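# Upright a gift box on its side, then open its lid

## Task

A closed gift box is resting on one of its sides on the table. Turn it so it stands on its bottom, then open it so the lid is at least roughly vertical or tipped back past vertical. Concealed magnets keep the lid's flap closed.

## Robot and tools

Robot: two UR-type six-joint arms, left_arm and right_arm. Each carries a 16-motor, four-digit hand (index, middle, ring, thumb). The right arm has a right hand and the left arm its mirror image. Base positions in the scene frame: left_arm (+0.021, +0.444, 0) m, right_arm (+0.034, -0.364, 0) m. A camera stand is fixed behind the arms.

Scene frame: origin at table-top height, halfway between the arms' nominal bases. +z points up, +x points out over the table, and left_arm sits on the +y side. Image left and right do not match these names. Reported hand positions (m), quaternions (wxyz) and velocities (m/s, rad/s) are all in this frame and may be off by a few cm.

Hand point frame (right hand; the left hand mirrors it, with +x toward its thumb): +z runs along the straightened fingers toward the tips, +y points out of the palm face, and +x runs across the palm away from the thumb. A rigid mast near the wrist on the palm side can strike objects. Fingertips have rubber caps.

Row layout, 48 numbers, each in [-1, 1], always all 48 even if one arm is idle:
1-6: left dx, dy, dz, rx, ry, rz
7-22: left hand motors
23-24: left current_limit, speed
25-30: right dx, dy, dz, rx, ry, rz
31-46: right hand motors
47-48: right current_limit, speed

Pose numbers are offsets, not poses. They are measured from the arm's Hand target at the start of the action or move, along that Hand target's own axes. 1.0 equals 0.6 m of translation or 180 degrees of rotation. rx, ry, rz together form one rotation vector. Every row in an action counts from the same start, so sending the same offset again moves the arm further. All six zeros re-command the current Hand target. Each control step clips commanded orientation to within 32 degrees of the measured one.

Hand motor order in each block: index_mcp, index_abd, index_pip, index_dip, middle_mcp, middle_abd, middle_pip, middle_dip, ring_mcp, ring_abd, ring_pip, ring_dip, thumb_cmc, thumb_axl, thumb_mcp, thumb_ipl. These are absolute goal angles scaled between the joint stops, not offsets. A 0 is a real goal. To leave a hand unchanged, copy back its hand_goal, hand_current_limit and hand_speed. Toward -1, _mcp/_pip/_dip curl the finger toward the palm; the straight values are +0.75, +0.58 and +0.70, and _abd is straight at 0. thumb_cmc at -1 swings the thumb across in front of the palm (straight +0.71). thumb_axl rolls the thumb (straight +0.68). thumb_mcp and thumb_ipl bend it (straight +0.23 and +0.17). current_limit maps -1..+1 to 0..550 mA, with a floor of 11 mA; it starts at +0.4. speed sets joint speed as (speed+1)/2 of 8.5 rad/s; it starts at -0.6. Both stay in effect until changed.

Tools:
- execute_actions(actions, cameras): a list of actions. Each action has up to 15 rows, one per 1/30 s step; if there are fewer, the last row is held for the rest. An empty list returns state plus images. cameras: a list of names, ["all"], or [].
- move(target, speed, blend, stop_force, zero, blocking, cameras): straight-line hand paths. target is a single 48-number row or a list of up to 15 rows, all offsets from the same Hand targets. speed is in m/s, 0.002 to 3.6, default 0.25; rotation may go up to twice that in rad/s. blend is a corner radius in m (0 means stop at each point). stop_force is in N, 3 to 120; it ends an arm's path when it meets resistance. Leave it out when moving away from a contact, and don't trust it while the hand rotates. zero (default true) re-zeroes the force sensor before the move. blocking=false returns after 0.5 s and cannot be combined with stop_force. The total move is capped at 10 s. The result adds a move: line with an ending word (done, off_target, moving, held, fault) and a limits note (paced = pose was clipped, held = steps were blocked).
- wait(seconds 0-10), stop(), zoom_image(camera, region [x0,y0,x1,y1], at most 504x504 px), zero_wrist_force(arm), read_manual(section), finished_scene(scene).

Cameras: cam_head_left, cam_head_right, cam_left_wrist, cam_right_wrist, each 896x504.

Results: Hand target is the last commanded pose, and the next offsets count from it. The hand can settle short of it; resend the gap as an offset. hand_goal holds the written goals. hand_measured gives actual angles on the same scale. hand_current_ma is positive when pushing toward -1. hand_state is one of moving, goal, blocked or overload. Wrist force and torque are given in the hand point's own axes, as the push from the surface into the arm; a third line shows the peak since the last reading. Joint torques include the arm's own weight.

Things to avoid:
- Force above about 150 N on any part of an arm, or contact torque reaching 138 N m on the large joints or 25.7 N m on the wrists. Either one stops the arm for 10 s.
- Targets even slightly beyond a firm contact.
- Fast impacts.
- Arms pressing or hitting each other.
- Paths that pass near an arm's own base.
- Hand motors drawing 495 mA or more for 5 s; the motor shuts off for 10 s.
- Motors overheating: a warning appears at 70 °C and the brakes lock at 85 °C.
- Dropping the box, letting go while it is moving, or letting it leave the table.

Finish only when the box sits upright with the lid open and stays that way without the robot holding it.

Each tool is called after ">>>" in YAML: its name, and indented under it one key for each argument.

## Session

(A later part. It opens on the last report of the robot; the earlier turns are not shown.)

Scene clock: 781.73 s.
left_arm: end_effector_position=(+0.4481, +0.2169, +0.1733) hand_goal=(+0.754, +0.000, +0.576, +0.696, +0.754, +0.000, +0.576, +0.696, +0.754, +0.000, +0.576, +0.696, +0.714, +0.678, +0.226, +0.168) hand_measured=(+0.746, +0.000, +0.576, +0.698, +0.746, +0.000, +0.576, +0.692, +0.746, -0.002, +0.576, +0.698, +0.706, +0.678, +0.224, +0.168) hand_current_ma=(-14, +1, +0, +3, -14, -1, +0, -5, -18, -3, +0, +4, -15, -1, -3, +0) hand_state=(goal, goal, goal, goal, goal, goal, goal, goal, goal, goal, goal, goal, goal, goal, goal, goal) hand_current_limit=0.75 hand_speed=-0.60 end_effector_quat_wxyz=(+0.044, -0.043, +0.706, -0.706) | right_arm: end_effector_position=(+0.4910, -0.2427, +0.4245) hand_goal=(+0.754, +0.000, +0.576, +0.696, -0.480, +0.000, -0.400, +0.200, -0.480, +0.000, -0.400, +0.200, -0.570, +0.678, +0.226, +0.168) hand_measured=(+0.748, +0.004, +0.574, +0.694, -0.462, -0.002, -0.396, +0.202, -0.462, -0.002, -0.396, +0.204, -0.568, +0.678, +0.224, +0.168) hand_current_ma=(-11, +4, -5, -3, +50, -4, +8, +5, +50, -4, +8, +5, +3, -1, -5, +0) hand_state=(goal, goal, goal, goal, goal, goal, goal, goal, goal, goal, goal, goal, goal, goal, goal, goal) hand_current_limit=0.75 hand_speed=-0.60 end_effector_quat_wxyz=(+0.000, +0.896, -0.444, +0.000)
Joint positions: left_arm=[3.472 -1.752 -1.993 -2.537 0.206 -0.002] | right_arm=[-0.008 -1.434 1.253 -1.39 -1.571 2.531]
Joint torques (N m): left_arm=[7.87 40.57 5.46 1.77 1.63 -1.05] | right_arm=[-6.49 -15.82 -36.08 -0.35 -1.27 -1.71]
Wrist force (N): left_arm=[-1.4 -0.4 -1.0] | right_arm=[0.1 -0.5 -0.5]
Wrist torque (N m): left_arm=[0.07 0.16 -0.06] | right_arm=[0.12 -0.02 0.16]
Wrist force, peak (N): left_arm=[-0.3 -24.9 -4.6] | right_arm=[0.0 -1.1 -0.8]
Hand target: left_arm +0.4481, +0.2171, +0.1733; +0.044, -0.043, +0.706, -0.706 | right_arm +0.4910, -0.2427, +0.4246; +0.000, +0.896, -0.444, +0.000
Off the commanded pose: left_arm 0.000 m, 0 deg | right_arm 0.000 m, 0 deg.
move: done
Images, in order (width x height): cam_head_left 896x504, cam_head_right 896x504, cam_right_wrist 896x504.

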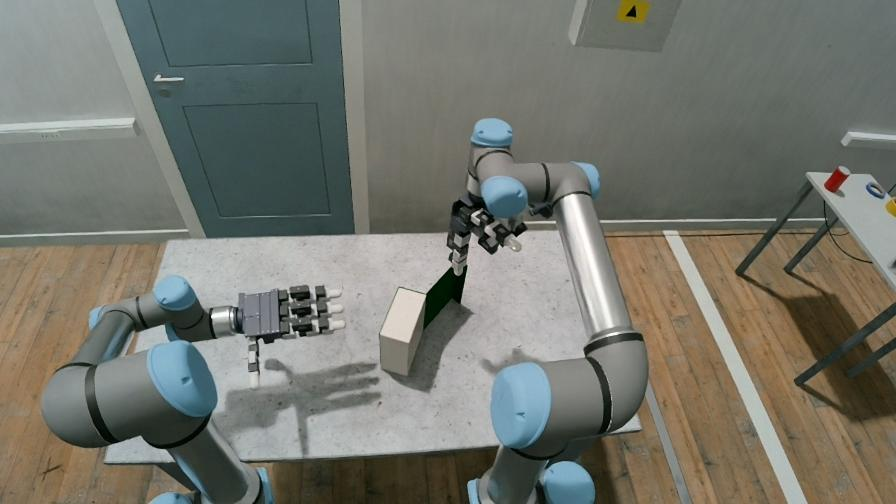

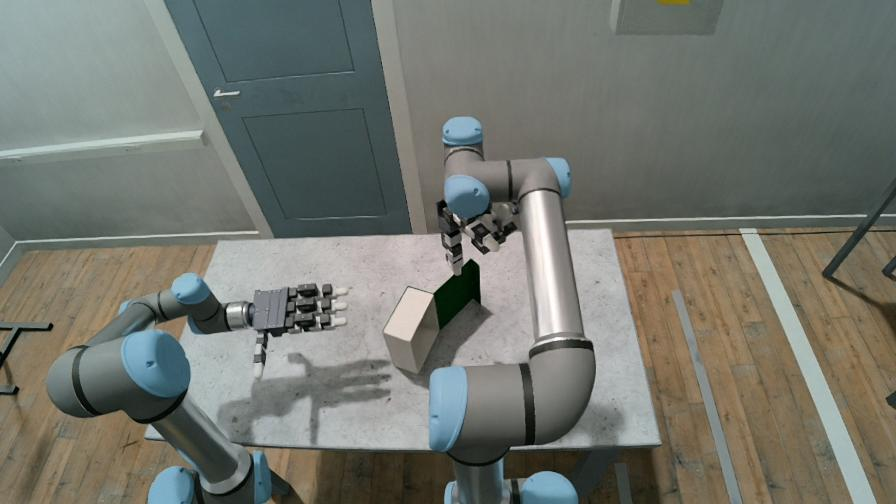

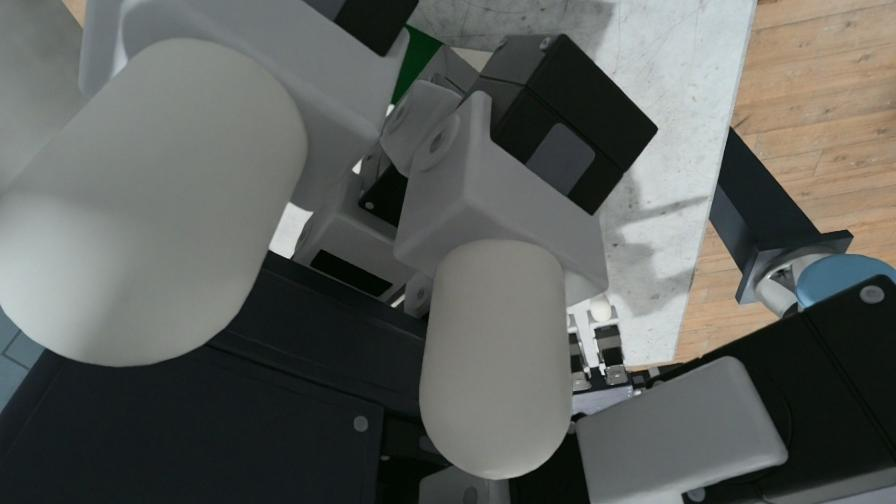

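>>> move:
  target:
    - [0.0665,-0.333,-0.114,0,0,0,0.754,0,0.576,0.696,0.754,0,0.576,0.696,0.754,0,0.576,0.696,0.714,0.678,0.226,0.168,0.75,-0.6,-0.1274,0.016,0,0,0,-0.182,0.754,0,0.576,0.696,0.754,0,0.576,0.696,-0.48,0,-0.4,0.2,-0.57,0.678,0.226,0.168,0.75,-0.6]
    - [0.0665,-0.333,-0.114,-0.486,0.138,0.785,0.754,0,0.576,0.696,0.754,0,0.576,0.696,0.754,0,0.576,0.696,0.714,0.678,0.226,0.168,0.75,-0.6,-0.1274,0.016,0,0,0,-0.182,0.754,0,0.576,0.696,0.754,0,0.576,0.696,-0.48,0,-0.4,0.2,-0.57,0.678,0.226,0.168,0.75,-0.6]
  speed: [0.2,0.35]
  cameras: ["cam_head_left","cam_head_right"]

Scene clock: 857.03 s.
left_arm: end_effector_position=(+0.4000, +0.2800, +0.3732) hand_goal=(+0.754, +0.000, +0.576, +0.696, +0.754, +0.000, +0.576, +0.696, +0.754, +0.000, +0.576, +0.696, +0.714, +0.678, +0.226, +0.168) hand_measured=(+0.760, +0.000, +0.576, +0.698, +0.760, +0.000, +0.576, +0.694, +0.762, +0.000, +0.576, +0.698, +0.720, +0.678, +0.224, +0.168) hand_current_ma=(+11, +1, +0, +3, +11, +0, +0, -4, +14, +0, +0, +3, +12, -1, -3, +0) hand_state=(goal, goal, goal, goal, goal, goal, goal, goal, goal, goal, goal, goal, goal, goal, goal, goal) hand_current_limit=0.75 hand_speed=-0.60 end_effector_quat_wxyz=(+0.468, +0.667, +0.482, +0.322) | right_arm: end_effector_position=(+0.4371, -0.1877, +0.4246) hand_goal=(+0.754, +0.000, +0.576, +0.696, +0.754, +0.000, +0.576, +0.696, -0.480, +0.000, -0.400, +0.200, -0.570, +0.678, +0.226, +0.168) hand_measured=(+0.748, +0.004, +0.574, +0.694, +0.750, -0.002, +0.574, +0.694, -0.462, -0.002, -0.396, +0.204, -0.568, +0.678, +0.224, +0.168) hand_current_ma=(-10, +4, -5, -3, -8, -4, -3, -4, +50, -4, +8, +5, +3, -1, -5, +0) hand_state=(goal, goal, goal, goal, goal, goal, goal, goal, goal, goal, goal, goal, goal, goal, goal, goal) hand_current_limit=0.75 hand_speed=-0.60 end_effector_quat_wxyz=(+0.000, +0.985, -0.174, +0.000)
Joint positions: left_arm=[3.363 -0.94 -2.801 0.178 1.048 0.197] | right_arm=[0.193 -1.54 1.369 -1.4 -1.571 2.16]
Joint torques (N m): left_arm=[-7.26 -20.38 6.66 5.02 1.3 -1.24] | right_arm=[7.13 -34.33 -14.73 -4.06 2.27 -1.73]
Wrist force (N): left_arm=[-1.5 1.2 0.3] | right_arm=[-0.3 -0.6 -0.4]
Wrist torque (N m): left_arm=[0.16 0.25 -0.30] | right_arm=[0.02 0.01 0.10]
Wrist force, peak (N): left_arm=[-1.8 -1.6 -1.7] | right_arm=[0.1 -0.8 -0.9]
Hand target: left_arm +0.4001, +0.2799, +0.3732; +0.468, +0.667, +0.482, +0.322 | right_arm +0.4371, -0.1877, +0.4246; +0.000, +0.985, -0.174, +0.000
Off the commanded pose: left_arm 0.000 m, 0 deg | right_arm 0.000 m, 0 deg.
move: done
Images, in order (width x height): cam_head_left 896x504, cam_head_right 896x504.

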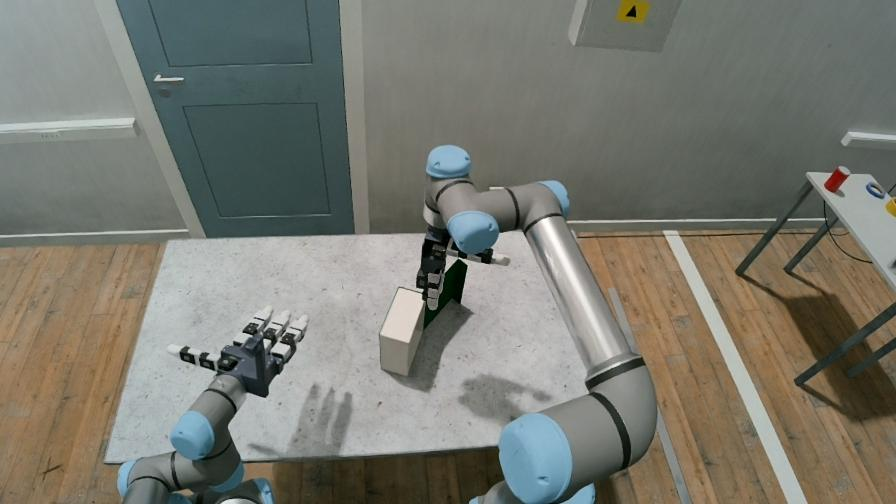

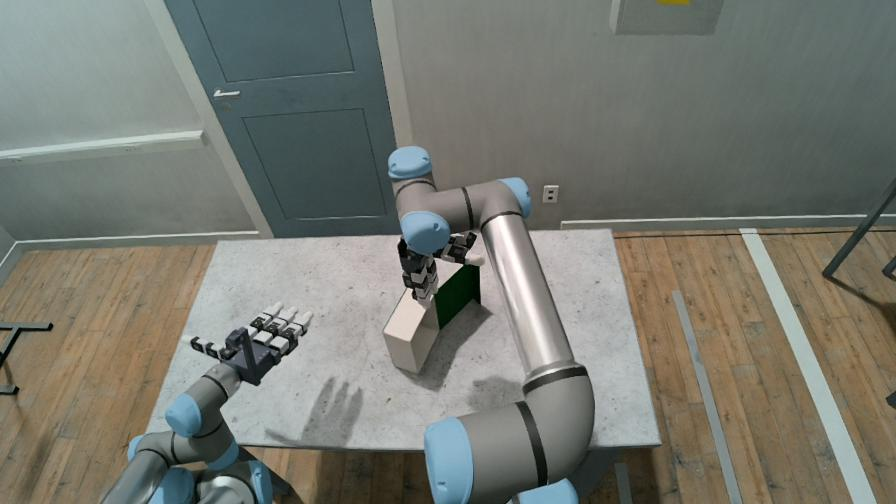

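>>> move:
  target:
    - [-0.1158,-0.1487,0.3378,0,0,0,0.754,0,0.576,0.696,0.754,0,0.576,0.696,0.754,0,0.576,0.696,0.714,0.678,0.226,0.168,0.75,-0.6,0,0,0,0,0,0,0.754,0,0.576,0.696,0.754,0,0.576,0.696,-0.48,0,-0.4,0.2,-0.57,0.678,0.226,0.168,0.75,-0.6]
  speed: 0.15
  cameras: ["cam_head_left","cam_head_right","cam_left_wrist"]

>>> zoom_image:
  camera: "cam_head_left"
  region: [320, 240, 500, 400]

>>> zoom_image:
  camera: "cam_head_right"
  region: [320, 240, 500, 400]

Scene clock: 875.63 s.
left_arm: end_effector_position=(+0.5252, +0.1593, +0.2196) hand_goal=(+0.754, +0.000, +0.576, +0.696, +0.754, +0.000, +0.576, +0.696, +0.754, +0.000, +0.576, +0.696, +0.714, +0.678, +0.226, +0.168) hand_measured=(+0.760, +0.000, +0.576, +0.698, +0.760, +0.000, +0.576, +0.694, +0.762, +0.000, +0.576, +0.698, +0.722, +0.678, +0.224, +0.168) hand_current_ma=(+12, +1, +0, +3, +12, +0, +0, -4, +15, +0, +0, +3, +13, -1, -3, +0) hand_state=(goal, goal, goal, goal, goal, goal, goal, goal, goal, goal, goal, goal, goal, goal, goal, goal) hand_current_limit=0.75 hand_speed=-0.60 end_effector_quat_wxyz=(+0.468, +0.667, +0.482, +0.322) | right_arm: end_effector_position=(+0.4371, -0.1877, +0.4246) hand_goal=(+0.754, +0.000, +0.576, +0.696, +0.754, +0.000, +0.576, +0.696, -0.480, +0.000, -0.400, +0.200, -0.570, +0.678, +0.226, +0.168) hand_measured=(+0.748, +0.004, +0.574, +0.694, +0.750, -0.002, +0.574, +0.694, -0.462, -0.002, -0.396, +0.204, -0.568, +0.678, +0.224, +0.168) hand_current_ma=(-10, +4, -5, -3, -8, -4, -3, -4, +50, -4, +8, +5, +3, -1, -5, +0) hand_state=(goal, goal, goal, goal, goal, goal, goal, goal, goal, goal, goal, goal, goal, goal, goal, goal) hand_current_limit=0.75 hand_speed=-0.60 end_effector_quat_wxyz=(+0.000, +0.985, -0.174, +0.000)
Joint positions: left_arm=[2.83 -2.154 -2.423 1.074 1.542 -0.012] | right_arm=[0.193 -1.54 1.369 -1.4 -1.571 2.16]
Joint torques (N m): left_arm=[-6.89 19.16 15.01 5.06 1.62 -1.08] | right_arm=[6.51 -34.45 -14.55 -3.92 2.3 -1.61]
Wrist force (N): left_arm=[-1.5 0.7 0.3] | right_arm=[-0.2 -0.4 -0.2]
Wrist torque (N m): left_arm=[0.10 0.22 -0.28] | right_arm=[0.03 0.00 0.11]
Wrist force, peak (N): left_arm=[-1.9 1.3 0.5] | right_arm=[0.0 -0.7 -0.6]
Hand target: left_arm +0.5253, +0.1592, +0.2195; +0.468, +0.667, +0.482, +0.322 | right_arm +0.4371, -0.1877, +0.4246; +0.000, +0.985, -0.174, +0.000
Off the commanded pose: left_arm 0.000 m, 0 deg | right_arm 0.000 m, 0 deg.
move: done
Images, in order (width x height): cam_head_left 896x504, cam_head_right 896x504, cam_left_wrist 896x504.

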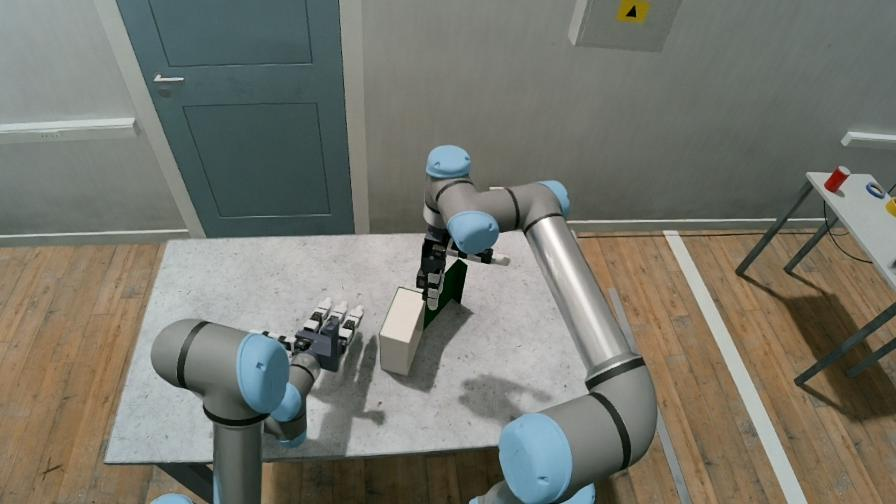

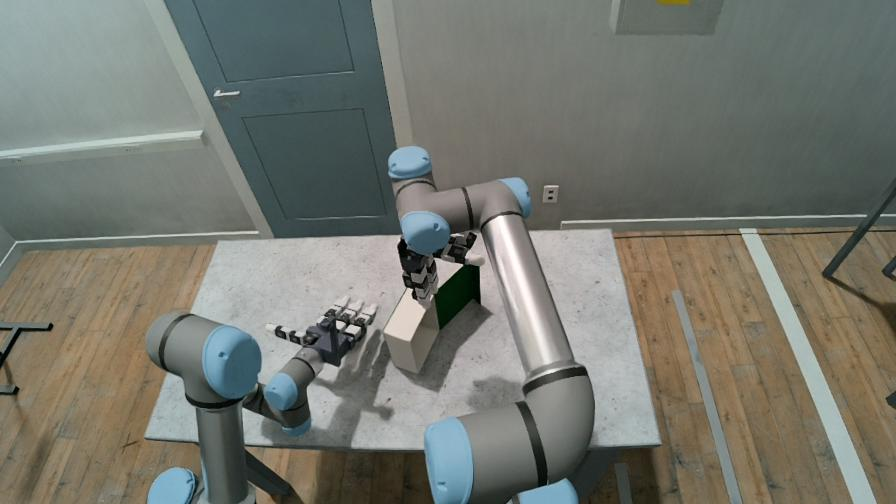

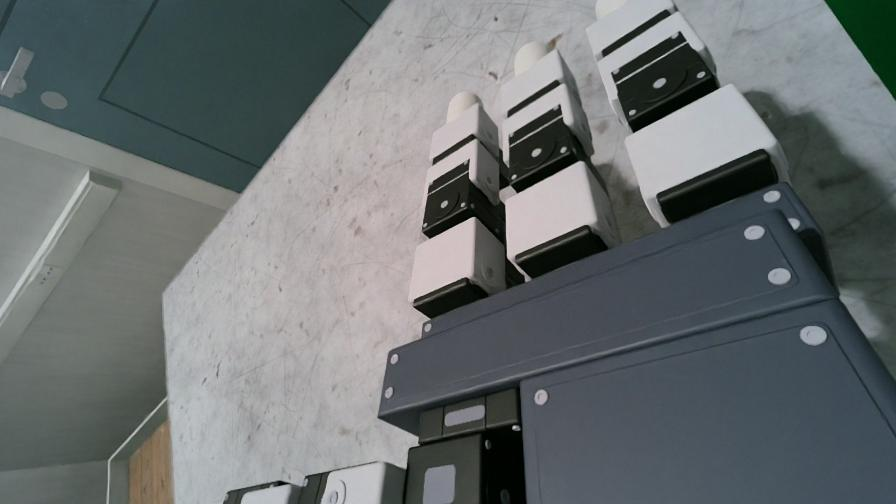

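Scaled by 2.800 from the camera's 896x504 image, which has a finer 1280x720 frame.

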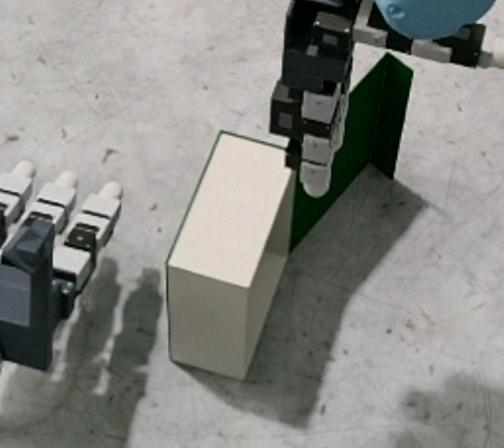

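Scaled by 2.800 from the camera's 896x504 image, which has a finer 1280x720 frame.

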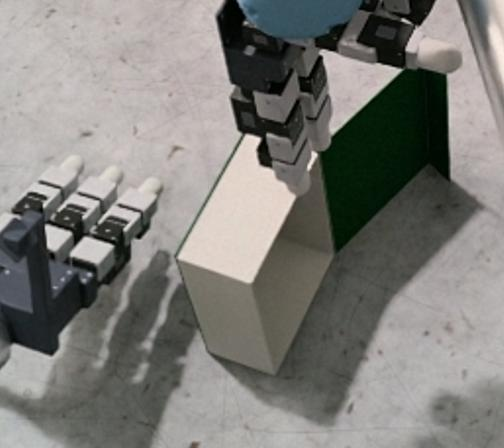

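>>> move:
  target:
    - [-0.063,0,0,0,0,0,0.754,0,0.576,0.696,0.754,0,0.576,0.696,0.754,0,0.576,0.696,0.714,0.678,0.226,0.168,0.75,-0.6,0,0,0.231,0,0,0,0.754,0,0.576,0.696,0.754,0,0.576,0.696,-0.48,0,-0.4,0.2,-0.57,0.678,0.226,0.168,0.75,-0.6]
  speed: 0.08
  cameras: ["cam_head_left","cam_head_right"]

>>> zoom_image:
  camera: "cam_head_left"
  region: [320, 240, 500, 400]

>>> zoom_image:
  camera: "cam_head_right"
  region: [320, 240, 500, 400]

Scene clock: 901.40 s.
left_arm: end_effector_position=(+0.5129, +0.1236, +0.2203) hand_goal=(+0.754, +0.000, +0.576, +0.696, +0.754, +0.000, +0.576, +0.696, +0.754, +0.000, +0.576, +0.696, +0.714, +0.678, +0.226, +0.168) hand_measured=(+0.760, +0.000, +0.576, +0.698, +0.760, +0.000, +0.576, +0.694, +0.762, +0.000, +0.576, +0.698, +0.722, +0.678, +0.224, +0.168) hand_current_ma=(+12, +1, +0, +3, +12, +0, +0, -4, +15, +0, +0, +3, +13, -1, -3, +0) hand_state=(goal, goal, goal, goal, goal, goal, goal, goal, goal, goal, goal, goal, goal, goal, goal, goal) hand_current_limit=0.75 hand_speed=-0.60 end_effector_quat_wxyz=(+0.468, +0.667, +0.482, +0.322) | right_arm: end_effector_position=(+0.4371, -0.1877, +0.2861) hand_goal=(+0.754, +0.000, +0.576, +0.696, +0.754, +0.000, +0.576, +0.696, -0.480, +0.000, -0.400, +0.200, -0.570, +0.678, +0.226, +0.168) hand_measured=(+0.748, +0.004, +0.574, +0.694, +0.750, -0.002, +0.574, +0.694, -0.462, -0.002, -0.396, +0.204, -0.568, +0.678, +0.224, +0.168) hand_current_ma=(-10, +4, -5, -3, -8, -4, -3, -4, +50, -4, +8, +5, +3, -1, -5, +0) hand_state=(goal, goal, goal, goal, goal, goal, goal, goal, goal, goal, goal, goal, goal, goal, goal, goal) hand_current_limit=0.75 hand_speed=-0.60 end_effector_quat_wxyz=(+0.000, +0.985, -0.174, +0.000)
Joint positions: left_arm=[2.715 -2.16 -2.38 1.036 1.649 -0.053] | right_arm=[0.193 -1.538 1.722 -1.755 -1.571 2.16]
Joint torques (N m): left_arm=[-5.96 20.08 15.53 0.84 1.7 -1.14] | right_arm=[3.39 -12.23 -13.81 -4.11 -0.71 0.96]
Wrist force (N): left_arm=[-1.5 0.8 0.7] | right_arm=[-0.5 -0.6 -0.3]
Wrist torque (N m): left_arm=[0.06 0.25 -0.29] | right_arm=[0.05 0.01 0.05]
Wrist force, peak (N): left_arm=[-1.9 1.1 0.4] | right_arm=[0.0 -0.7 -0.8]
Hand target: left_arm +0.5129, +0.1235, +0.2203; +0.468, +0.667, +0.482, +0.322 | right_arm +0.4371, -0.1877, +0.2860; +0.000, +0.985, -0.174, +0.000
Off the commanded pose: left_arm 0.000 m, 0 deg | right_arm 0.000 m, 0 deg.
move: done
Images, in order (width x height): cam_head_left 896x504, cam_head_right 896x504.

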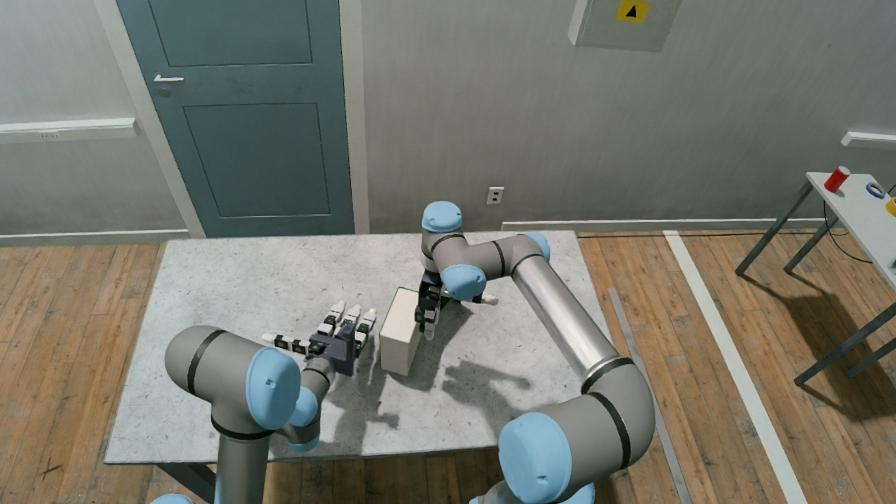

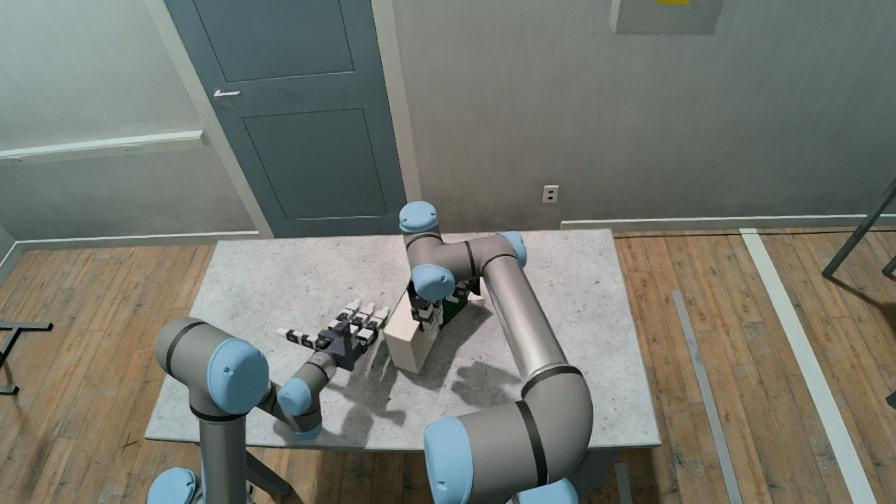

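Scaled by 2.800 from the camera's 896x504 image, which has a finer 1280x720 frame.

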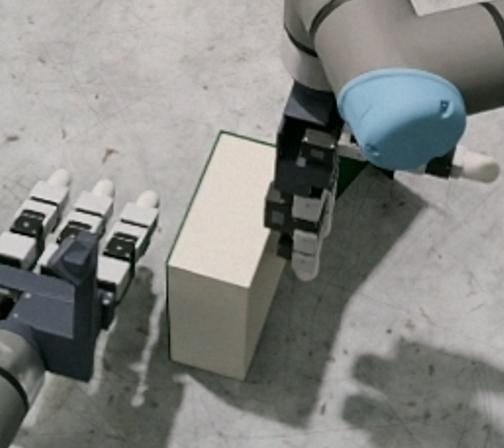

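Scaled by 2.800 from the camera's 896x504 image, which has a finer 1280x720 frame.

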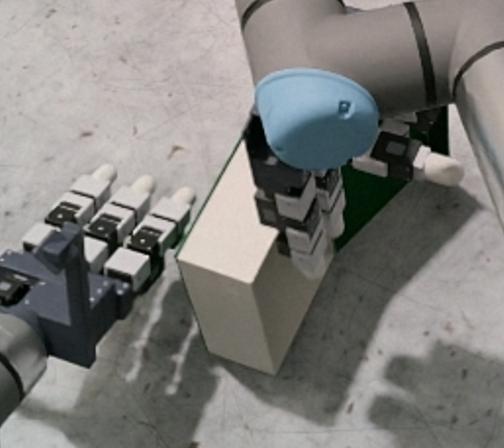

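>>> move:
  target:
    - [-0.02,0,0,0,0,0,0.754,0,0.576,0.696,0.754,0,0.576,0.696,0.754,0,0.576,0.696,0.714,0.678,0.226,0.168,0.75,-0.6,0,-0.085,0,0,0,0,0.754,0,0.576,0.696,0.754,0,0.576,0.696,-0.48,0,-0.4,0.2,-0.57,0.678,0.226,0.168,0.75,-0.6]
  speed: 0.03
  stop_force: 6
  cameras: ["cam_head_left","cam_head_right"]

>>> zoom_image:
  camera: "cam_head_left"
  region: [320, 240, 500, 400]

>>> zoom_image:
  camera: "cam_head_right"
  region: [320, 240, 500, 400]

Scene clock: 914.00 s.
left_arm: end_effector_position=(+0.5089, +0.1122, +0.2206) hand_goal=(+0.754, +0.000, +0.576, +0.696, +0.754, +0.000, +0.576, +0.696, +0.754, +0.000, +0.576, +0.696, +0.714, +0.678, +0.226, +0.168) hand_measured=(+0.760, +0.000, +0.576, +0.698, +0.760, +0.000, +0.576, +0.694, +0.762, +0.000, +0.576, +0.698, +0.722, +0.678, +0.224, +0.168) hand_current_ma=(+12, +1, +0, +3, +12, +0, +0, -4, +15, +0, +0, +3, +13, -1, -3, +0) hand_state=(goal, goal, goal, goal, goal, goal, goal, goal, goal, goal, goal, goal, goal, goal, goal, goal) hand_current_limit=0.75 hand_speed=-0.60 end_effector_quat_wxyz=(+0.468, +0.667, +0.482, +0.322) | right_arm: end_effector_position=(+0.4546, -0.1397, +0.2860) hand_goal=(+0.754, +0.000, +0.576, +0.696, +0.754, +0.000, +0.576, +0.696, -0.480, +0.000, -0.400, +0.200, -0.570, +0.678, +0.226, +0.168) hand_measured=(+0.748, +0.004, +0.574, +0.694, +0.732, -0.002, +0.566, +0.694, -0.462, -0.002, -0.396, +0.204, -0.568, +0.678, +0.224, +0.168) hand_current_ma=(-10, +4, -5, -3, -61, -3, -23, -4, +50, -4, +8, +5, +3, -1, -5, +0) hand_state=(goal, goal, goal, goal, blocked, goal, goal, goal, goal, goal, goal, goal, goal, goal, goal, goal) hand_current_limit=0.75 hand_speed=-0.60 end_effector_quat_wxyz=(+0.000, +0.985, -0.174, +0.000)
Joint positions: left_arm=[2.68 -2.163 -2.365 1.022 1.682 -0.065] | right_arm=[0.273 -1.444 1.619 -1.747 -1.571 2.239]
Joint torques (N m): left_arm=[-6.34 20.87 15.43 0.63 1.51 -1.25] | right_arm=[7.56 -15.02 -35.73 -0.75 -1.89 2.17]
Wrist force (N): left_arm=[-0.3 0.5 0.0] | right_arm=[0.3 0.6 -1.2]
Wrist torque (N m): left_arm=[0.11 0.19 -0.17] | right_arm=[0.03 0.04 -0.05]
Wrist force, peak (N): left_arm=[-1.6 1.2 0.7] | right_arm=[0.2 0.7 -1.7]
Hand target: left_arm +0.5089, +0.1122, +0.2206; +0.468, +0.667, +0.482, +0.322 | right_arm +0.4546, -0.1397, +0.2860; +0.000, +0.985, -0.174, +0.000
Off the commanded pose: left_arm 0.000 m, 0 deg | right_arm 0.000 m, 0 deg.
move: done
Images, in order (width x height): cam_head_left 896x504, cam_head_right 896x504.

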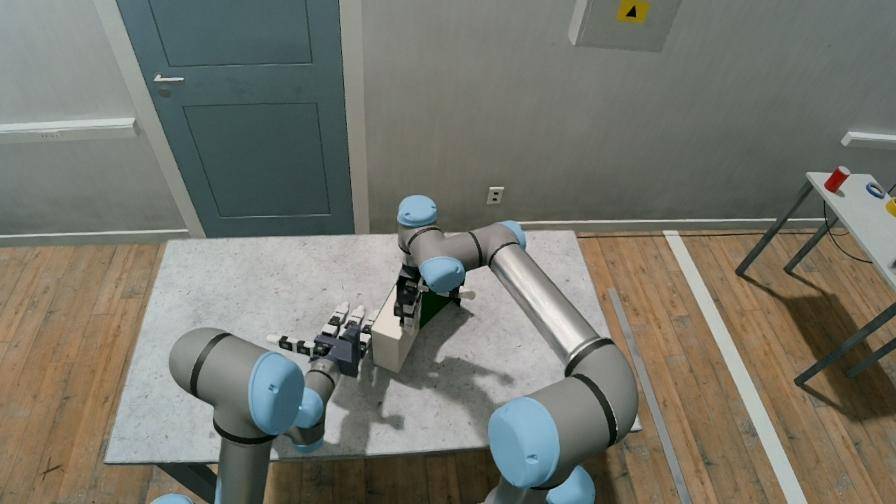

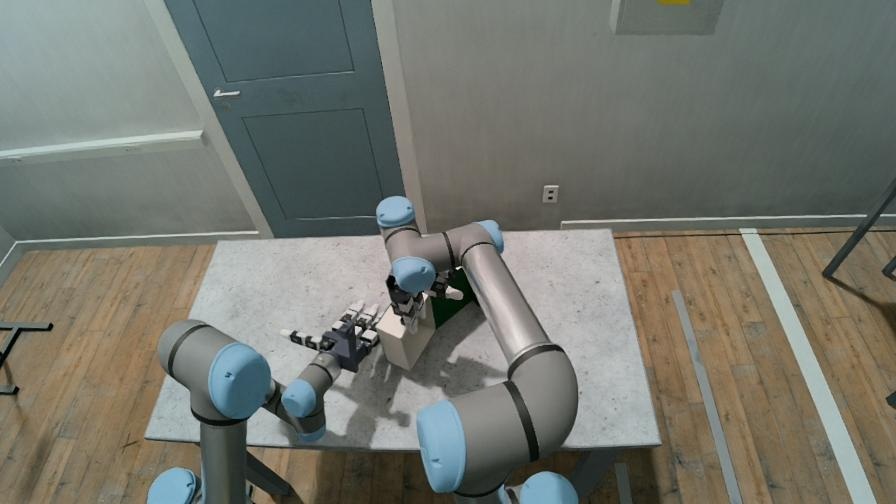

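Scaled by 2.800 from the camera's 896x504 image, which has a finer 1280x720 frame.

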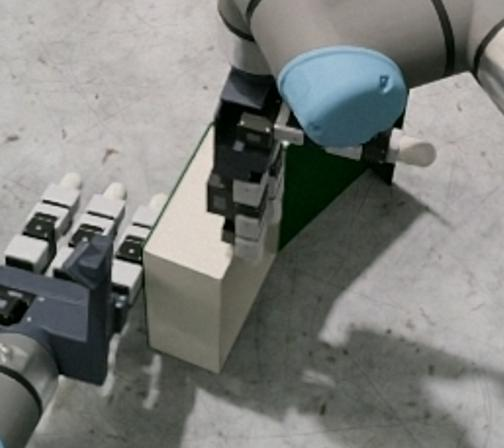

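Scaled by 2.800 from the camera's 896x504 image, which has a finer 1280x720 frame.

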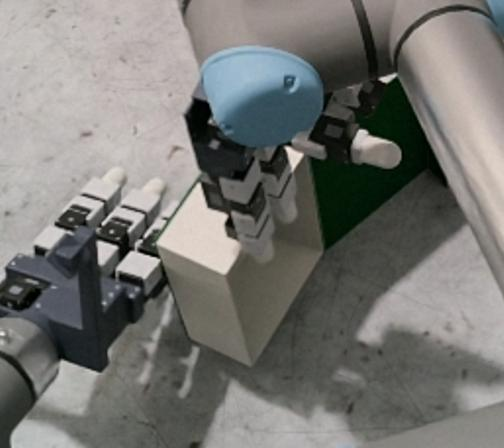

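>>> move:
  target:
    - [-0.0,-0.0862,0.0313,0,0,0,0.754,0,0.576,0.696,0.754,0,0.576,0.696,0.754,0,0.576,0.696,0.714,0.678,0.226,0.168,0.75,-0.6,0,0,0,0,0,0,0.754,0,0.576,0.696,0.754,0,0.576,0.696,-0.48,0,-0.4,0.2,-0.57,0.678,0.226,0.168,0.75,-0.6]
  speed: 0.06
  cameras: []

>>> move:
  target:
    - [-0.07,0,0,0,0,0,0.754,0,0.576,0.696,0.754,0,0.576,0.696,0.754,0,0.576,0.696,0.714,0.678,0.226,0.168,0.75,-0.6,0,0,0,0,0,0,0.754,0,0.576,0.696,0.754,0,0.576,0.696,-0.48,0,-0.4,0.2,-0.57,0.678,0.226,0.168,0.75,-0.6]
  speed: 0.01
  stop_force: 3
  cameras: ["cam_head_left","cam_head_right"]

>>> zoom_image:
  camera: "cam_head_left"
  region: [320, 240, 500, 400]

>>> zoom_image:
  camera: "cam_head_right"
  region: [320, 240, 500, 400]

Scene clock: 963.13 s.
left_arm: end_effector_position=(+0.5078, +0.1113, +0.1657) hand_goal=(+0.754, +0.000, +0.576, +0.696, +0.754, +0.000, +0.576, +0.696, +0.754, +0.000, +0.576, +0.696, +0.714, +0.678, +0.226, +0.168) hand_measured=(+0.760, +0.000, +0.576, +0.698, +0.760, +0.000, +0.576, +0.694, +0.762, +0.000, +0.576, +0.698, +0.722, +0.678, +0.224, +0.168) hand_current_ma=(+12, +1, +0, +3, +12, +0, +0, -4, +15, +0, +0, +3, +13, -1, -3, +0) hand_state=(goal, goal, goal, goal, goal, goal, goal, goal, goal, goal, goal, goal, goal, goal, goal, goal) hand_current_limit=0.75 hand_speed=-0.60 end_effector_quat_wxyz=(+0.468, +0.667, +0.482, +0.322) | right_arm: end_effector_position=(+0.4546, -0.1397, +0.2860) hand_goal=(+0.754, +0.000, +0.576, +0.696, +0.754, +0.000, +0.576, +0.696, -0.480, +0.000, -0.400, +0.200, -0.570, +0.678, +0.226, +0.168) hand_measured=(+0.748, +0.004, +0.574, +0.694, +0.732, -0.004, +0.566, +0.694, -0.462, -0.002, -0.396, +0.204, -0.568, +0.678, +0.224, +0.168) hand_current_ma=(-10, +4, -5, -3, -61, -7, -23, -4, +50, -4, +8, +5, +3, -1, -5, +0) hand_state=(goal, goal, goal, goal, blocked, goal, goal, goal, goal, goal, goal, goal, goal, goal, goal, goal) hand_current_limit=0.75 hand_speed=-0.60 end_effector_quat_wxyz=(+0.000, +0.985, -0.174, +0.000)
Joint positions: left_arm=[2.677 -2.344 -2.337 1.175 1.686 -0.067] | right_arm=[0.273 -1.444 1.619 -1.747 -1.571 2.239]
Joint torques (N m): left_arm=[-7.3 21.81 12.46 4.96 1.79 0.9] | right_arm=[7.14 -16.45 -36.36 -0.87 -2.17 2.16]
Wrist force (N): left_arm=[-0.3 1.4 0.1] | right_arm=[0.7 0.2 -0.6]
Wrist torque (N m): left_arm=[0.13 0.18 -0.23] | right_arm=[0.03 0.04 -0.04]
Wrist force, peak (N): left_arm=[-0.4 1.9 0.1] | right_arm=[0.4 0.8 -1.8]
Hand target: left_arm +0.5078, +0.1113, +0.1656; +0.468, +0.667, +0.482, +0.322 | right_arm +0.4546, -0.1397, +0.2860; +0.000, +0.985, -0.174, +0.000
Off the commanded pose: left_arm 0.000 m, 0 deg | right_arm 0.000 m, 0 deg.
move: done
No camera images: "cameras" was empty.

Scene clock: 965.50 s.
left_arm: end_effector_position=(+0.5039, +0.1000, +0.1658) hand_goal=(+0.754, +0.000, +0.576, +0.696, +0.754, +0.000, +0.576, +0.696, +0.754, +0.000, +0.576, +0.696, +0.714, +0.678, +0.226, +0.168) hand_measured=(+0.760, +0.000, +0.576, +0.698, +0.760, +0.000, +0.576, +0.694, +0.764, +0.004, +0.576, +0.698, +0.722, +0.678, +0.224, +0.168) hand_current_ma=(+12, +1, +0, +3, +12, +0, +0, -4, +22, +7, +1, +3, +13, -1, -3, +0) hand_state=(goal, goal, goal, goal, goal, goal, goal, goal, goal, goal, goal, goal, goal, goal, goal, goal) hand_current_limit=0.75 hand_speed=-0.60 end_effector_quat_wxyz=(+0.468, +0.667, +0.482, +0.322) | right_arm: end_effector_position=(+0.4546, -0.1398, +0.2860) hand_goal=(+0.754, +0.000, +0.576, +0.696, +0.754, +0.000, +0.576, +0.696, -0.480, +0.000, -0.400, +0.200, -0.570, +0.678, +0.226, +0.168) hand_measured=(+0.724, -0.010, +0.564, +0.692, +0.730, -0.008, +0.564, +0.694, -0.462, -0.002, -0.396, +0.204, -0.568, +0.678, +0.224, +0.168) hand_current_ma=(-89, -20, -29, -5, -71, -13, -28, -4, +50, -4, +8, +5, +3, -1, -5, +0) hand_state=(blocked, goal, goal, goal, blocked, goal, goal, goal, goal, goal, goal, goal, goal, goal, goal, goal) hand_current_limit=0.75 hand_speed=-0.60 end_effector_quat_wxyz=(+0.000, +0.985, -0.174, +0.000)
Joint positions: left_arm=[2.643 -2.344 -2.321 1.157 1.717 -0.079] | right_arm=[0.273 -1.444 1.619 -1.747 -1.571 2.239]
Joint torques (N m): left_arm=[5.48 42.31 -8.61 5.19 -1.88 1.92] | right_arm=[6.93 -18.74 -33.28 -1.07 0.5 2.14]
Wrist force (N): left_arm=[-0.4 1.4 0.6] | right_arm=[0.3 0.5 -1.8]
Wrist torque (N m): left_arm=[0.08 0.26 -0.31] | right_arm=[0.07 0.04 -0.09]
Wrist force, peak (N): left_arm=[3.1 0.2 -1.3] | right_arm=[1.6 2.8 -2.9]
Hand target: left_arm +0.5039, +0.1000, +0.1658; +0.468, +0.667, +0.482, +0.322 (not the last commanded pose) | right_arm +0.4546, -0.1397, +0.2860; +0.000, +0.985, -0.174, +0.000
Off the commanded pose: left_arm 0.030 m, 0 deg | right_arm 0.000 m, 0 deg.
move: contact (left_arm)
Images, in order (width x height): cam_head_left 896x504, cam_head_right 896x504.

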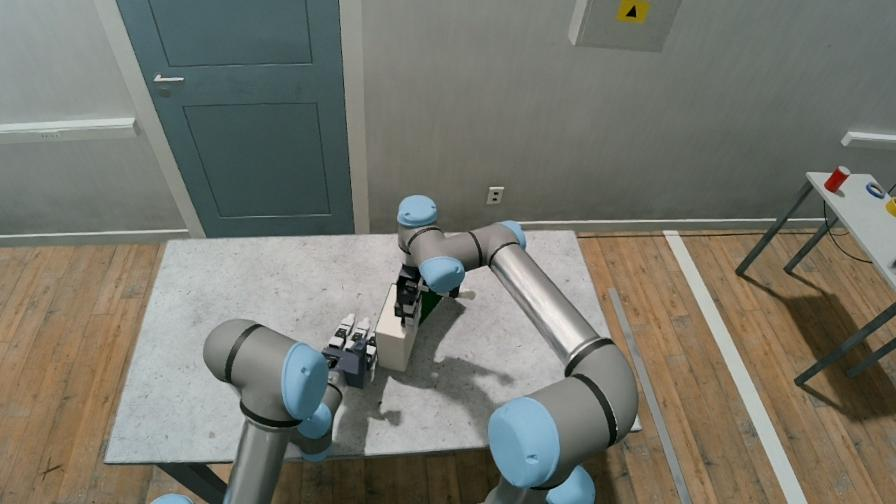

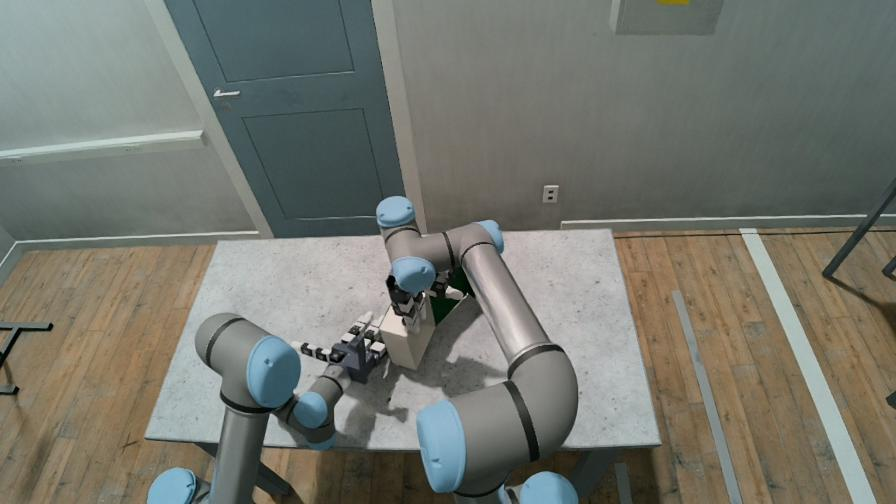

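Scaled by 2.800 from the camera's 896x504 image, which has a finer 1280x720 frame.

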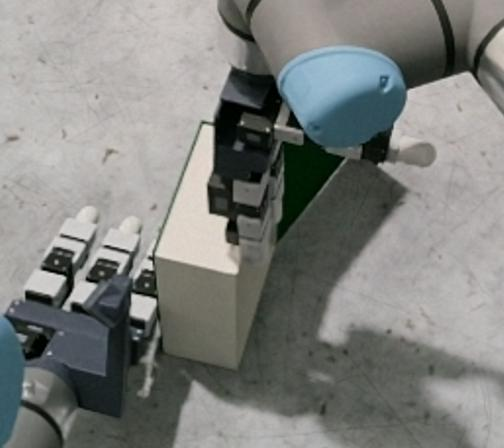

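Scaled by 2.800 from the camera's 896x504 image, which has a finer 1280x720 frame.

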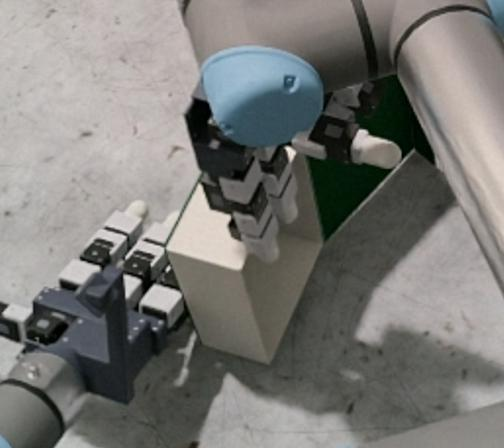

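>>> move:
  target:
    - [0,0,0,0,0,0,0.754,0,0.576,0.696,0.754,0,0.576,0.696,0.754,0,0.576,0.696,0.714,0.678,0.226,0.168,0.75,-0.6,0,-0.06,-0.01,0,0,0,0.754,0,0.576,0.696,0.754,0,0.576,0.696,-0.48,0,-0.4,0.2,-0.57,0.678,0.226,0.168,0.75,-0.6]
  speed: 0.02
  stop_force: 10
  cameras: ["cam_head_left","cam_head_right"]

>>> zoom_image:
  camera: "cam_head_left"
  region: [320, 240, 500, 400]

>>> zoom_image:
  camera: "cam_head_right"
  region: [320, 240, 500, 400]

Scene clock: 980.30 s.
left_arm: end_effector_position=(+0.5039, +0.1000, +0.1658) hand_goal=(+0.754, +0.000, +0.576, +0.696, +0.754, +0.000, +0.576, +0.696, +0.754, +0.000, +0.576, +0.696, +0.714, +0.678, +0.226, +0.168) hand_measured=(+0.760, +0.000, +0.576, +0.698, +0.760, +0.000, +0.576, +0.694, +0.782, +0.022, +0.570, +0.698, +0.722, +0.678, +0.224, +0.168) hand_current_ma=(+12, +1, +0, +3, +12, +0, +0, -4, +79, +46, -12, +3, +13, -1, -3, +0) hand_state=(goal, goal, goal, goal, goal, goal, goal, goal, blocked, blocked, goal, goal, goal, goal, goal, goal) hand_current_limit=0.75 hand_speed=-0.60 end_effector_quat_wxyz=(+0.468, +0.667, +0.482, +0.322) | right_arm: end_effector_position=(+0.4669, -0.1059, +0.2920) hand_goal=(+0.754, +0.000, +0.576, +0.696, +0.754, +0.000, +0.576, +0.696, -0.480, +0.000, -0.400, +0.200, -0.570, +0.678, +0.226, +0.168) hand_measured=(+0.634, -0.036, +0.524, +0.678, +0.656, -0.028, +0.528, +0.688, -0.462, -0.002, -0.396, +0.204, -0.568, +0.678, +0.224, +0.168) hand_current_ma=(-481, -88, -164, -47, -390, -67, -149, -18, +50, -4, +8, +5, +3, -1, -5, +0) hand_state=(blocked, blocked, blocked, goal, blocked, blocked, blocked, goal, goal, goal, goal, goal, goal, goal, goal, goal) hand_current_limit=0.75 hand_speed=-0.60 end_effector_quat_wxyz=(+0.000, +0.985, -0.174, +0.000)
Joint positions: left_arm=[2.643 -2.344 -2.321 1.157 1.717 -0.079] | right_arm=[0.323 -1.377 1.525 -1.719 -1.571 2.289]
Joint torques (N m): left_arm=[-12.19 28.46 3.1 4.08 -1.82 1.76] | right_arm=[13.37 -10.16 -29.33 -0.2 2.04 2.58]
Wrist force (N): left_arm=[12.5 -4.3 -4.4] | right_arm=[5.9 9.1 -15.5]
Wrist torque (N m): left_arm=[0.41 0.30 1.02] | right_arm=[0.23 0.58 0.32]
Wrist force, peak (N): left_arm=[13.6 -4.4 -4.9] | right_arm=[6.1 9.6 -15.4]
Hand target: left_arm +0.5039, +0.1000, +0.1658; +0.468, +0.667, +0.482, +0.322 | right_arm +0.4669, -0.1059, +0.2920; +0.000, +0.985, -0.174, +0.000
Off the commanded pose: left_arm 0.000 m, 0 deg | right_arm 0.000 m, 0 deg.
move: done
Images, in order (width x height): cam_head_left 896x504, cam_head_right 896x504.

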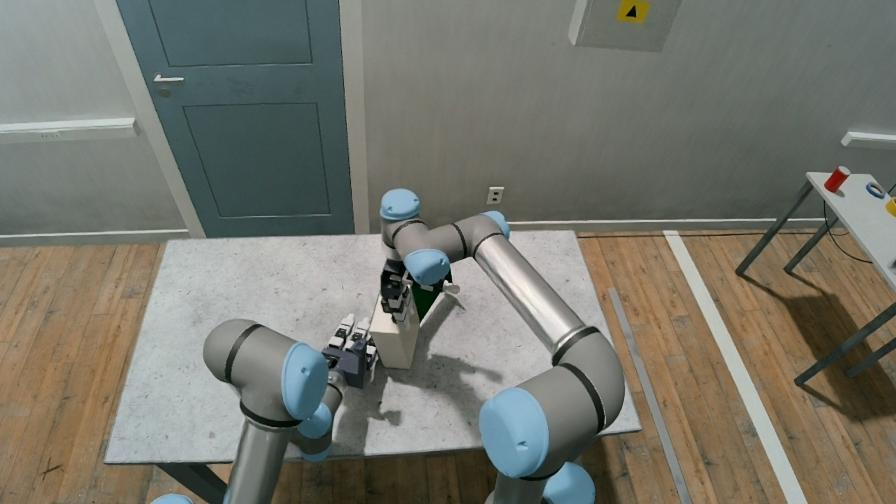

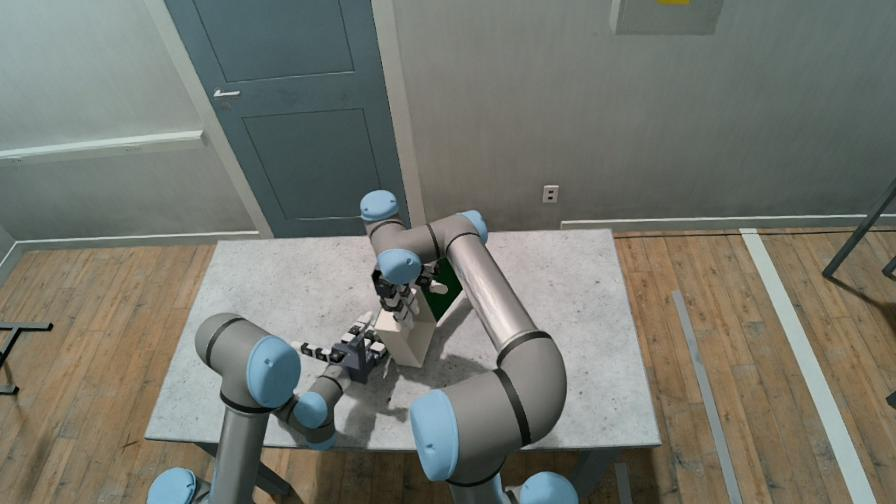

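Scaled by 2.800 from the camera's 896x504 image, which has a finer 1280x720 frame.

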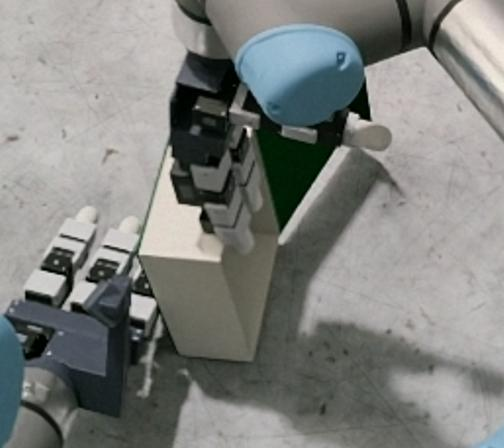

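Scaled by 2.800 from the camera's 896x504 image, which has a finer 1280x720 frame.

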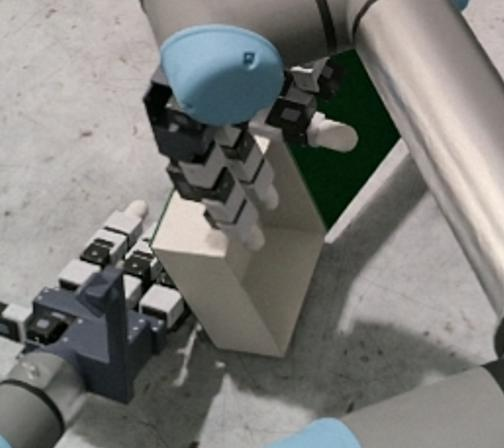

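>>> move:
  target:
    - [0,0,0,0,0,0,0.754,0,0.576,0.696,0.754,0,0.576,0.696,0.754,0,0.576,0.696,0.714,0.678,0.226,0.168,0.75,-0.6,0,-0.06,-0.01,0,0,0,0.754,0,0.576,0.696,0.754,0,0.576,0.696,-0.48,0,-0.4,0.2,-0.57,0.678,0.226,0.168,0.75,-0.6]
  speed: 0.03
  stop_force: 12
  cameras: ["cam_head_left","cam_head_right"]

>>> zoom_image:
  camera: "cam_head_left"
  region: [320, 240, 500, 400]

>>> zoom_image:
  camera: "cam_head_right"
  region: [320, 240, 500, 400]

Scene clock: 993.30 s.
left_arm: end_effector_position=(+0.5039, +0.1000, +0.1658) hand_goal=(+0.754, +0.000, +0.576, +0.696, +0.754, +0.000, +0.576, +0.696, +0.754, +0.000, +0.576, +0.696, +0.714, +0.678, +0.226, +0.168) hand_measured=(+0.760, +0.000, +0.576, +0.698, +0.774, +0.002, +0.584, +0.700, +0.800, +0.004, +0.590, +0.702, +0.722, +0.678, +0.224, +0.168) hand_current_ma=(+13, +1, +0, +3, +50, +1, +15, +5, +150, +5, +28, +8, +13, -1, -3, +0) hand_state=(goal, goal, goal, goal, goal, goal, goal, goal, blocked, goal, goal, goal, goal, goal, goal, goal) hand_current_limit=0.75 hand_speed=-0.60 end_effector_quat_wxyz=(+0.468, +0.667, +0.482, +0.322) | right_arm: end_effector_position=(+0.4792, -0.0721, +0.2980) hand_goal=(+0.754, +0.000, +0.576, +0.696, +0.754, +0.000, +0.576, +0.696, -0.480, +0.000, -0.400, +0.200, -0.570, +0.678, +0.226, +0.168) hand_measured=(+0.754, -0.004, +0.576, +0.694, +0.750, -0.002, +0.572, +0.700, -0.462, -0.002, -0.396, +0.204, -0.568, +0.678, +0.224, +0.168) hand_current_ma=(-1, -5, -1, -2, -8, -4, -5, +5, +50, -4, +8, +5, +3, -1, -5, +0) hand_state=(goal, goal, goal, goal, goal, goal, goal, goal, goal, goal, goal, goal, goal, goal, goal, goal) hand_current_limit=0.75 hand_speed=-0.60 end_effector_quat_wxyz=(+0.000, +0.985, -0.174, +0.000)
Joint positions: left_arm=[2.643 -2.344 -2.321 1.157 1.717 -0.079] | right_arm=[0.368 -1.308 1.424 -1.687 -1.571 2.335]
Joint torques (N m): left_arm=[7.33 37.68 -1.81 3.34 1.11 0.65] | right_arm=[7.31 -21.66 -36.24 -0.54 -2.14 2.18]
Wrist force (N): left_arm=[-1.5 -0.2 0.6] | right_arm=[0.4 -0.7 -0.5]
Wrist torque (N m): left_arm=[0.19 0.24 -0.28] | right_arm=[0.04 -0.03 0.02]
Wrist force, peak (N): left_arm=[13.9 -6.3 -5.4] | right_arm=[7.2 8.8 -21.2]
Hand target: left_arm +0.5039, +0.1000, +0.1658; +0.468, +0.667, +0.482, +0.322 | right_arm +0.4792, -0.0721, +0.2980; +0.000, +0.985, -0.174, +0.000
Off the commanded pose: left_arm 0.000 m, 0 deg | right_arm 0.000 m, 0 deg.
move: done
Images, in order (width x height): cam_head_left 896x504, cam_head_right 896x504.

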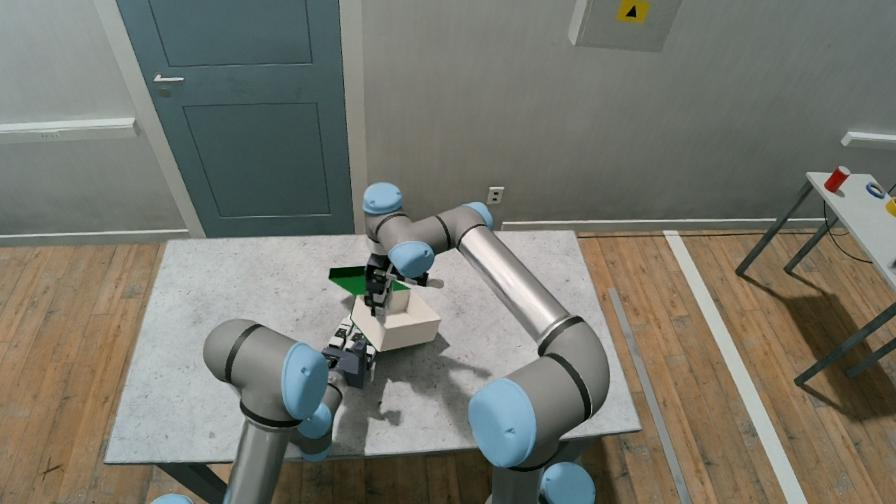

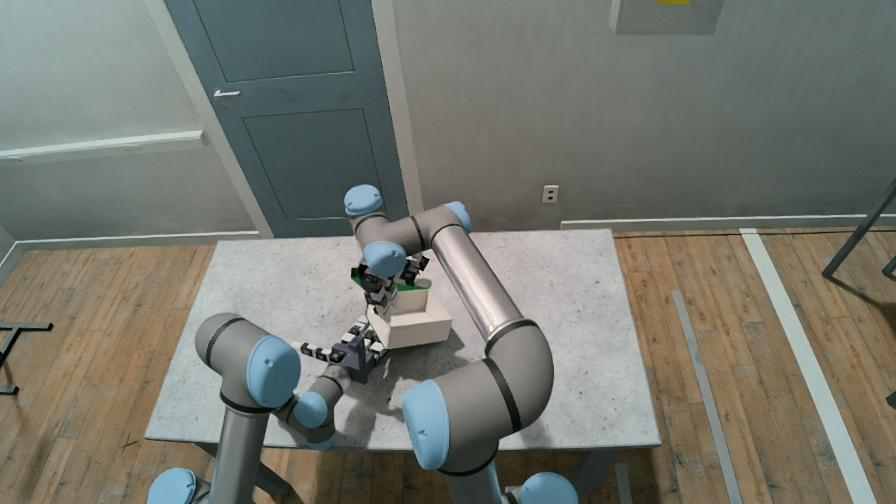

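Scaled by 2.800 from the camera's 896x504 image, which has a finer 1280x720 frame.

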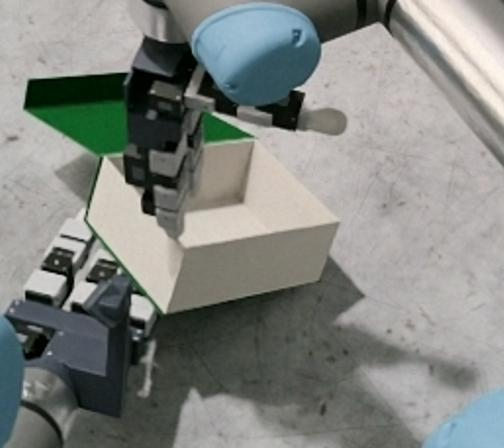

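Scaled by 2.800 from the camera's 896x504 image, which has a finer 1280x720 frame.

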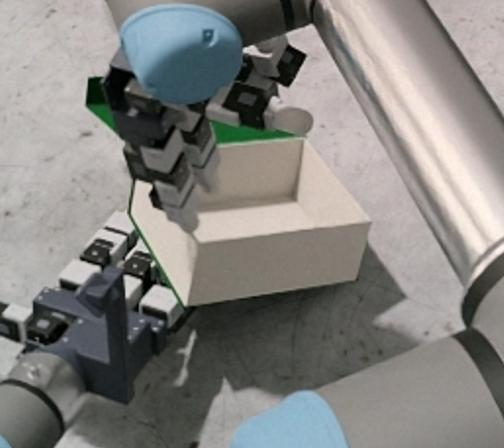

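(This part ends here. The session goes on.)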